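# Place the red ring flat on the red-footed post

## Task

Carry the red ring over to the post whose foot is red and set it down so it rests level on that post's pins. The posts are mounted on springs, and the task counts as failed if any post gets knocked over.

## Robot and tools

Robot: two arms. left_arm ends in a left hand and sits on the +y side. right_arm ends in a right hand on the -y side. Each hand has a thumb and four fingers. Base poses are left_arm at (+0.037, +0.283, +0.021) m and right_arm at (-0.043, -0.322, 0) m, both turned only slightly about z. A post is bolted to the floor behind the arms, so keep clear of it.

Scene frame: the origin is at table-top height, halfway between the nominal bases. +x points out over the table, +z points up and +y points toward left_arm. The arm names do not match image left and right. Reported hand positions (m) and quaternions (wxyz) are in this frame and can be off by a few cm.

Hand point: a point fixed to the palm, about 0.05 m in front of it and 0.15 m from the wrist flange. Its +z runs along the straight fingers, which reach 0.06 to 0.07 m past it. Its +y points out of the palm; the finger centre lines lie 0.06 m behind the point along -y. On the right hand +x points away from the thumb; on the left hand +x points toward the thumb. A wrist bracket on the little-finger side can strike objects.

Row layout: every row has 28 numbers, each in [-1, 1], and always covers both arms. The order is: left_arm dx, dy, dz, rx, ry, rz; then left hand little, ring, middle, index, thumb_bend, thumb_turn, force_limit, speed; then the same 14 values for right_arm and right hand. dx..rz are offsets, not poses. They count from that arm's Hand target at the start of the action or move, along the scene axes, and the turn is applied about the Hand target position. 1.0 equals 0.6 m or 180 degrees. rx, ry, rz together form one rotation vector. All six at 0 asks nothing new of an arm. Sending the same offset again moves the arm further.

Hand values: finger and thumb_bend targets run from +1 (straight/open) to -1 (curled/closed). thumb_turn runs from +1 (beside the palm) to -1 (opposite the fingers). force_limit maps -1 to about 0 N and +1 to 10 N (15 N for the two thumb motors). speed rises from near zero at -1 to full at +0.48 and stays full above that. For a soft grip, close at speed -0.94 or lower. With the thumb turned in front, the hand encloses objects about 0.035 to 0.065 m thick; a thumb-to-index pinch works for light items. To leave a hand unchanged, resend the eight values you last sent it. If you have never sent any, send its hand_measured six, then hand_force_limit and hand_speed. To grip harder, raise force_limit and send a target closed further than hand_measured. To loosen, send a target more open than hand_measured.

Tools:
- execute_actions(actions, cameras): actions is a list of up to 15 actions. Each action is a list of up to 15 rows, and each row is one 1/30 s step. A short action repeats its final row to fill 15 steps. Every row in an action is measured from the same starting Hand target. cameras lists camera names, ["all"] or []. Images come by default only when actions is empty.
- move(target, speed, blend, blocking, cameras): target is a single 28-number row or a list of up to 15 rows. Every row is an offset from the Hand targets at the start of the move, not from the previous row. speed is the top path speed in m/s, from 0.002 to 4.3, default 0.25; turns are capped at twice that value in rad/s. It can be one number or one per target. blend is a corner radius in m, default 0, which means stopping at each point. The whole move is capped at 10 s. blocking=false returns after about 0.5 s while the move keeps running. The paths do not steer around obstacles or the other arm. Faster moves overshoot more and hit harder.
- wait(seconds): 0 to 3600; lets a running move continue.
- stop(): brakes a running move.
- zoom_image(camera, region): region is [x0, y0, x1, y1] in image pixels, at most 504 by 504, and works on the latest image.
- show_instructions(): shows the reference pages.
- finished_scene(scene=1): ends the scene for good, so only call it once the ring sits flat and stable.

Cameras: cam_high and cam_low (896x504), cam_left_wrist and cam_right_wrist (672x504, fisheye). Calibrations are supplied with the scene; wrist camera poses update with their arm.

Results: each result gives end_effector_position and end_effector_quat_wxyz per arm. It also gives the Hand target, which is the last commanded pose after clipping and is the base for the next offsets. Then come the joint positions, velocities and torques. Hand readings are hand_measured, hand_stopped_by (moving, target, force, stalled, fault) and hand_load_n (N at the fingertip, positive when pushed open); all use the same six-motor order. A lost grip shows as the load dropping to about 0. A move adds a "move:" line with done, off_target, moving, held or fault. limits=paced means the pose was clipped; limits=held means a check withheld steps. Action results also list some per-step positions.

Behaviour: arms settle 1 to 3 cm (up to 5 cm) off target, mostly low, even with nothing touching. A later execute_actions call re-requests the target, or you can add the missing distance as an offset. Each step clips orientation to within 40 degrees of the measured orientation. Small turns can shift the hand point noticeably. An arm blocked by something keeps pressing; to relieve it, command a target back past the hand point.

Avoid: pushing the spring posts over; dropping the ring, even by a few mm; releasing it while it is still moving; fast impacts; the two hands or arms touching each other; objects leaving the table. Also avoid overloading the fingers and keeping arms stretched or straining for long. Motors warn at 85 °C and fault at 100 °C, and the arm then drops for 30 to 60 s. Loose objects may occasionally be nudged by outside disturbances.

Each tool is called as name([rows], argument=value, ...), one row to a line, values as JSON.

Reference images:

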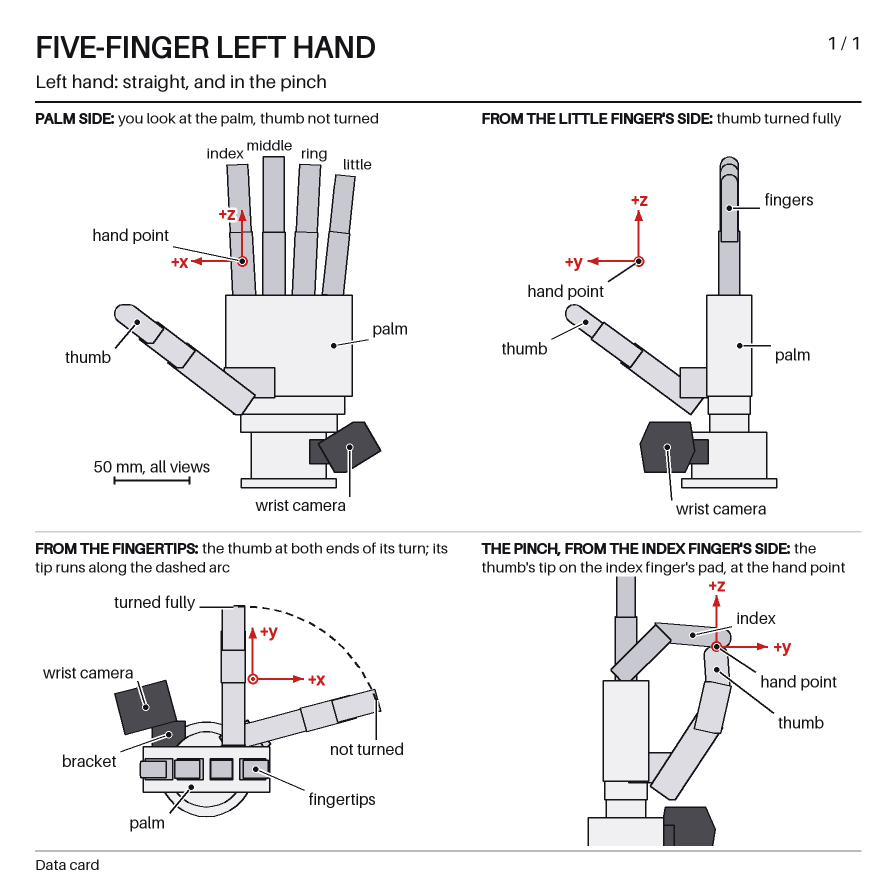

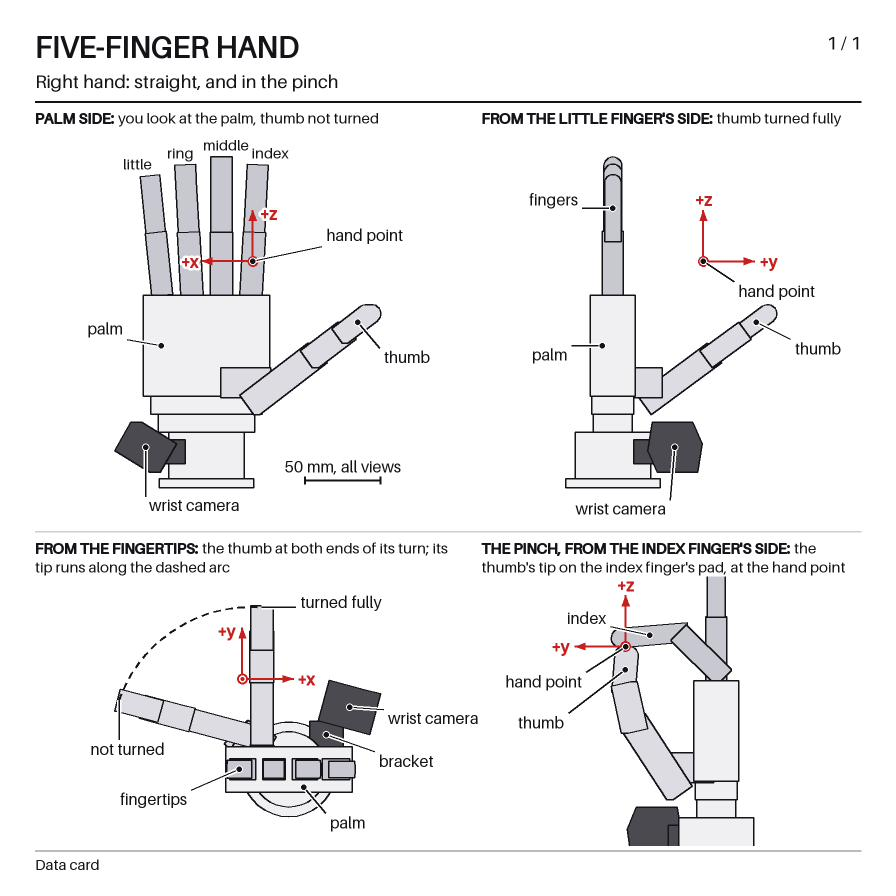

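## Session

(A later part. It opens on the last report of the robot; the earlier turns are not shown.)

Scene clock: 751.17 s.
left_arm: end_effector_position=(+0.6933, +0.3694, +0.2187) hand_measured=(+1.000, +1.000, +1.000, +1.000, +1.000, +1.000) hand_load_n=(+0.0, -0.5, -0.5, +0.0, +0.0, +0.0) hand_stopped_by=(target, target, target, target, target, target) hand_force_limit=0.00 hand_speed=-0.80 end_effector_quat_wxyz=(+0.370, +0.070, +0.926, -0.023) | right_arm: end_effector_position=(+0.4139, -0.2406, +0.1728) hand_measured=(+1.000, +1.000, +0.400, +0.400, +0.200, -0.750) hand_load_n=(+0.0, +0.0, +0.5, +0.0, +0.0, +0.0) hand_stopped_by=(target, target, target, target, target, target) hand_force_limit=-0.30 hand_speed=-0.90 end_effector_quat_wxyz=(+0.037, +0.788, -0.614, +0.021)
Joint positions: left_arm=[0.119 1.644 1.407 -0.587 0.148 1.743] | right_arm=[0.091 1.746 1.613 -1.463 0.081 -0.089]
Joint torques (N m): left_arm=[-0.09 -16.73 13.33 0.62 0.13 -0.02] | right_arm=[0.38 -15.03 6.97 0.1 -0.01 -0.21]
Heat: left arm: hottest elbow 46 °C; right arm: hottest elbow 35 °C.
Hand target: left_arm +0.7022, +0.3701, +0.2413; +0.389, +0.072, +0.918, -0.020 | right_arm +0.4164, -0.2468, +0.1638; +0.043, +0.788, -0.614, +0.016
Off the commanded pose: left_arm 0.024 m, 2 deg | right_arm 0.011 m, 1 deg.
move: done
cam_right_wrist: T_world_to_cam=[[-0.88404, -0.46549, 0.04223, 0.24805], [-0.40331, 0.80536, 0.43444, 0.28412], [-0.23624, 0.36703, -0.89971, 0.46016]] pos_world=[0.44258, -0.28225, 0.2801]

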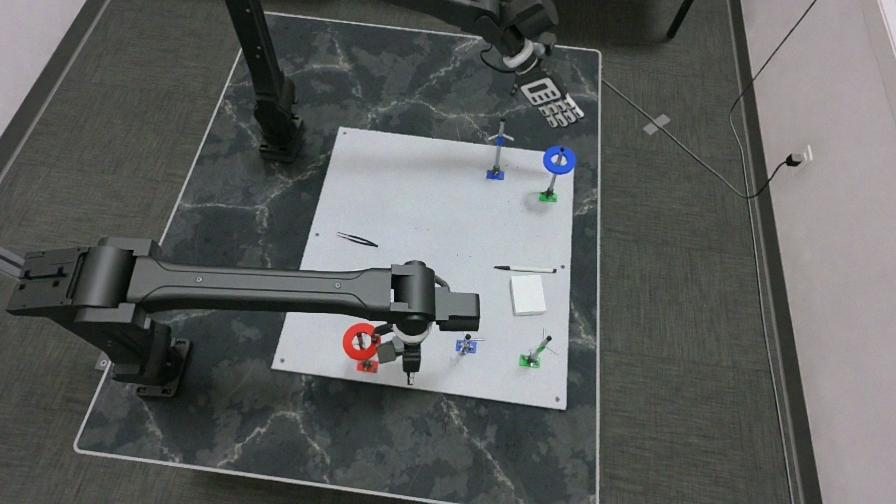

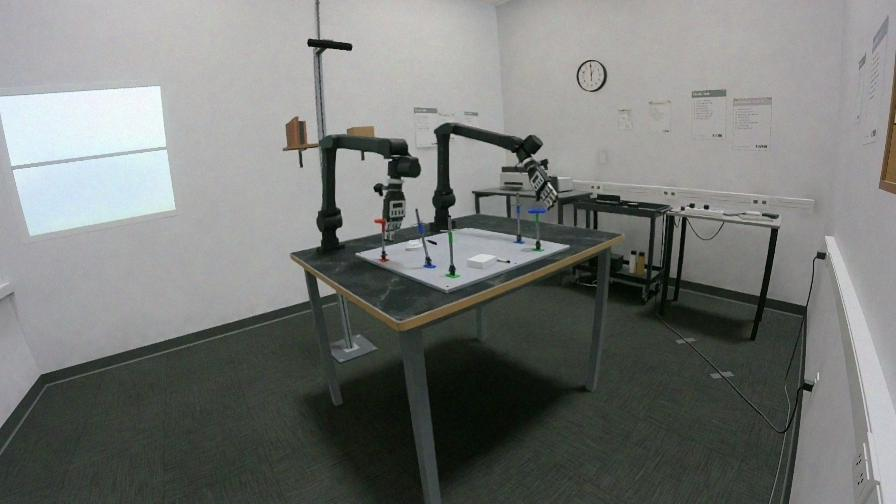

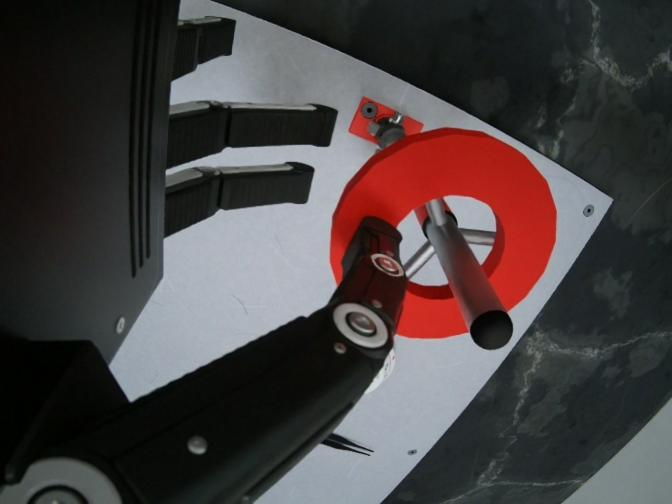

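move([
  [0,0,0,0,0,0,1,1,1,1,1,1,0,-0.8,0.02,0.005,0.04,0,0,0,1,1,0.4,0.4,0.2,-0.75,-0.3,-0.9],
  [0,0,0,0,0,0,1,1,1,1,1,1,0,-0.8,0.07,0.018,0.07,0,0,0,1,1,0.4,0.4,0.2,-0.75,-0.3,-0.9],
  [0,0,0,0,0,0,1,1,1,1,1,1,0,-0.8,0.07,0.018,0.2,0,0,0,1,1,0.4,0.4,0.2,-0.75,-0.3,-0.9],
], speed=0.06, blend=0.01, cameras=["cam_high","cam_low","cam_right_wrist"])

zoom_image(camera="cam_low", region=[360, 200, 410, 270])

zoom_image(camera="cam_high", region=[330, 310, 400, 380])

Scene clock: 765.13 s.
left_arm: end_effector_position=(+0.6933, +0.3694, +0.2187) hand_measured=(+1.000, +1.000, +1.000, +1.000, +1.000, +1.000) hand_load_n=(+0.0, +0.0, +0.5, +0.0, +0.0, +0.0) hand_stopped_by=(target, target, target, target, target, target) hand_force_limit=0.00 hand_speed=-0.80 end_effector_quat_wxyz=(+0.370, +0.070, +0.926, -0.023) | right_arm: end_effector_position=(+0.4534, -0.2338, +0.2646) hand_measured=(+1.000, +1.000, +0.400, +0.400, +0.200, -0.750) hand_load_n=(+0.0, +0.0, -0.5, +0.0, +0.0, +0.0) hand_stopped_by=(target, target, target, target, target, target) hand_force_limit=-0.30 hand_speed=-0.90 end_effector_quat_wxyz=(+0.013, +0.787, -0.615, +0.041)
Joint positions: left_arm=[0.119 1.644 1.407 -0.587 0.148 1.743] | right_arm=[0.091 1.814 1.958 -1.679 0.078 -0.089]
Joint torques (N m): left_arm=[-0.09 -16.85 13.41 0.68 0.13 -0.03] | right_arm=[0.91 -17.85 9.84 -0.44 -0.08 -0.16]
Heat: left arm: hottest elbow 46 °C; right arm: hottest elbow 36 °C.
Hand target: left_arm +0.7022, +0.3701, +0.2413; +0.389, +0.072, +0.918, -0.020 | right_arm +0.4584, -0.2360, +0.2838; +0.043, +0.788, -0.614, +0.016
Off the commanded pose: left_arm 0.024 m, 2 deg | right_arm 0.020 m, 4 deg.
joint sent to its limit (right arm) — joint 4 (wrist pitch), lower limit. The joint targets are off in orientation, not in position.
move: off_target (right_arm)
cam_right_wrist: T_world_to_cam=[[-0.8848, -0.46567, -0.01687, 0.29825], [-0.429, 0.79992, 0.41962, 0.26895], [-0.18191, 0.37851, -0.90755, 0.52976]] pos_world=[0.47564, -0.27678, 0.37296]

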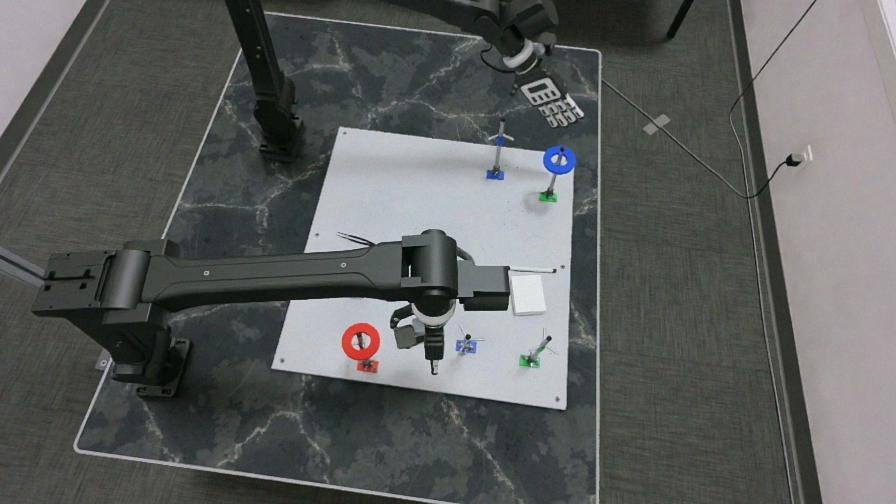

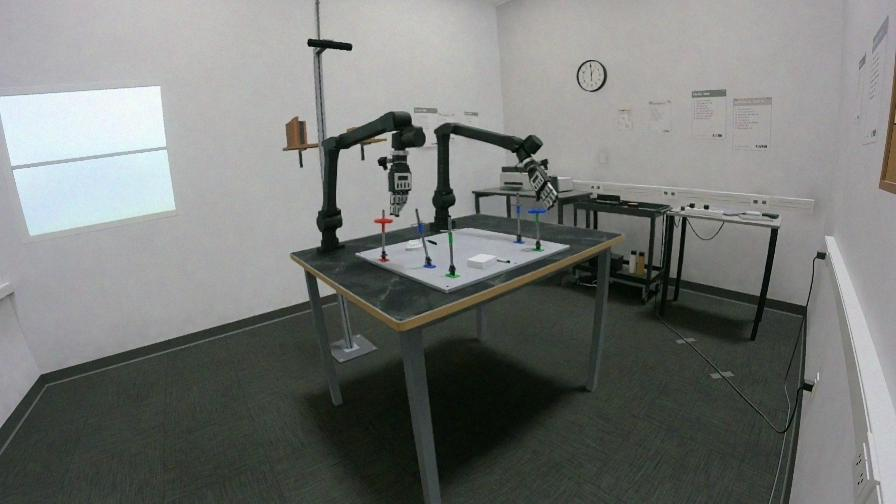

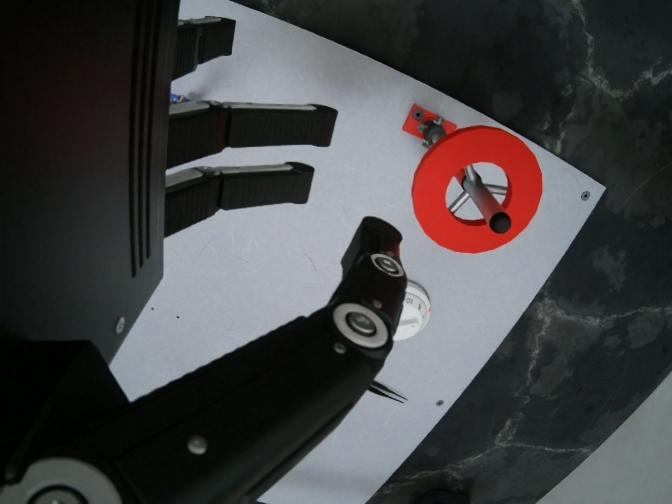

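Scaled by 7.200 from the camera's image (finer frame: 1280x720).

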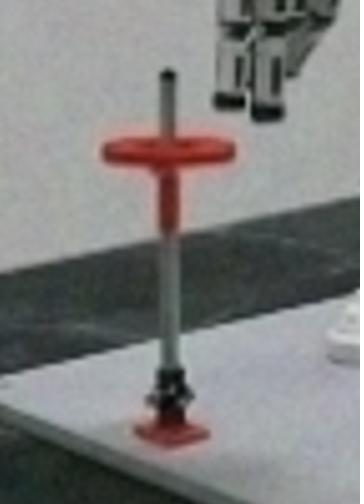

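Scaled by 7.200 from the camera's image (finer frame: 1280x720).

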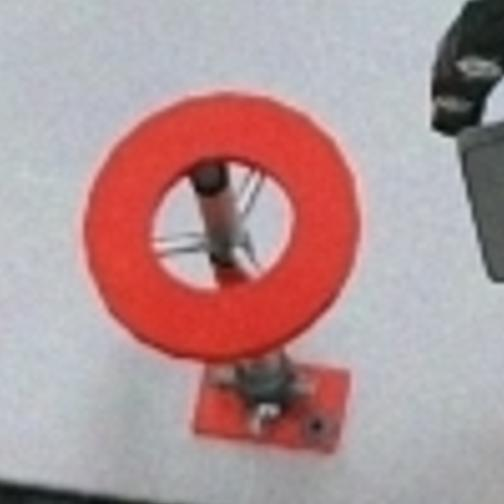

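finished_scene()

The scene is finished: the task was done.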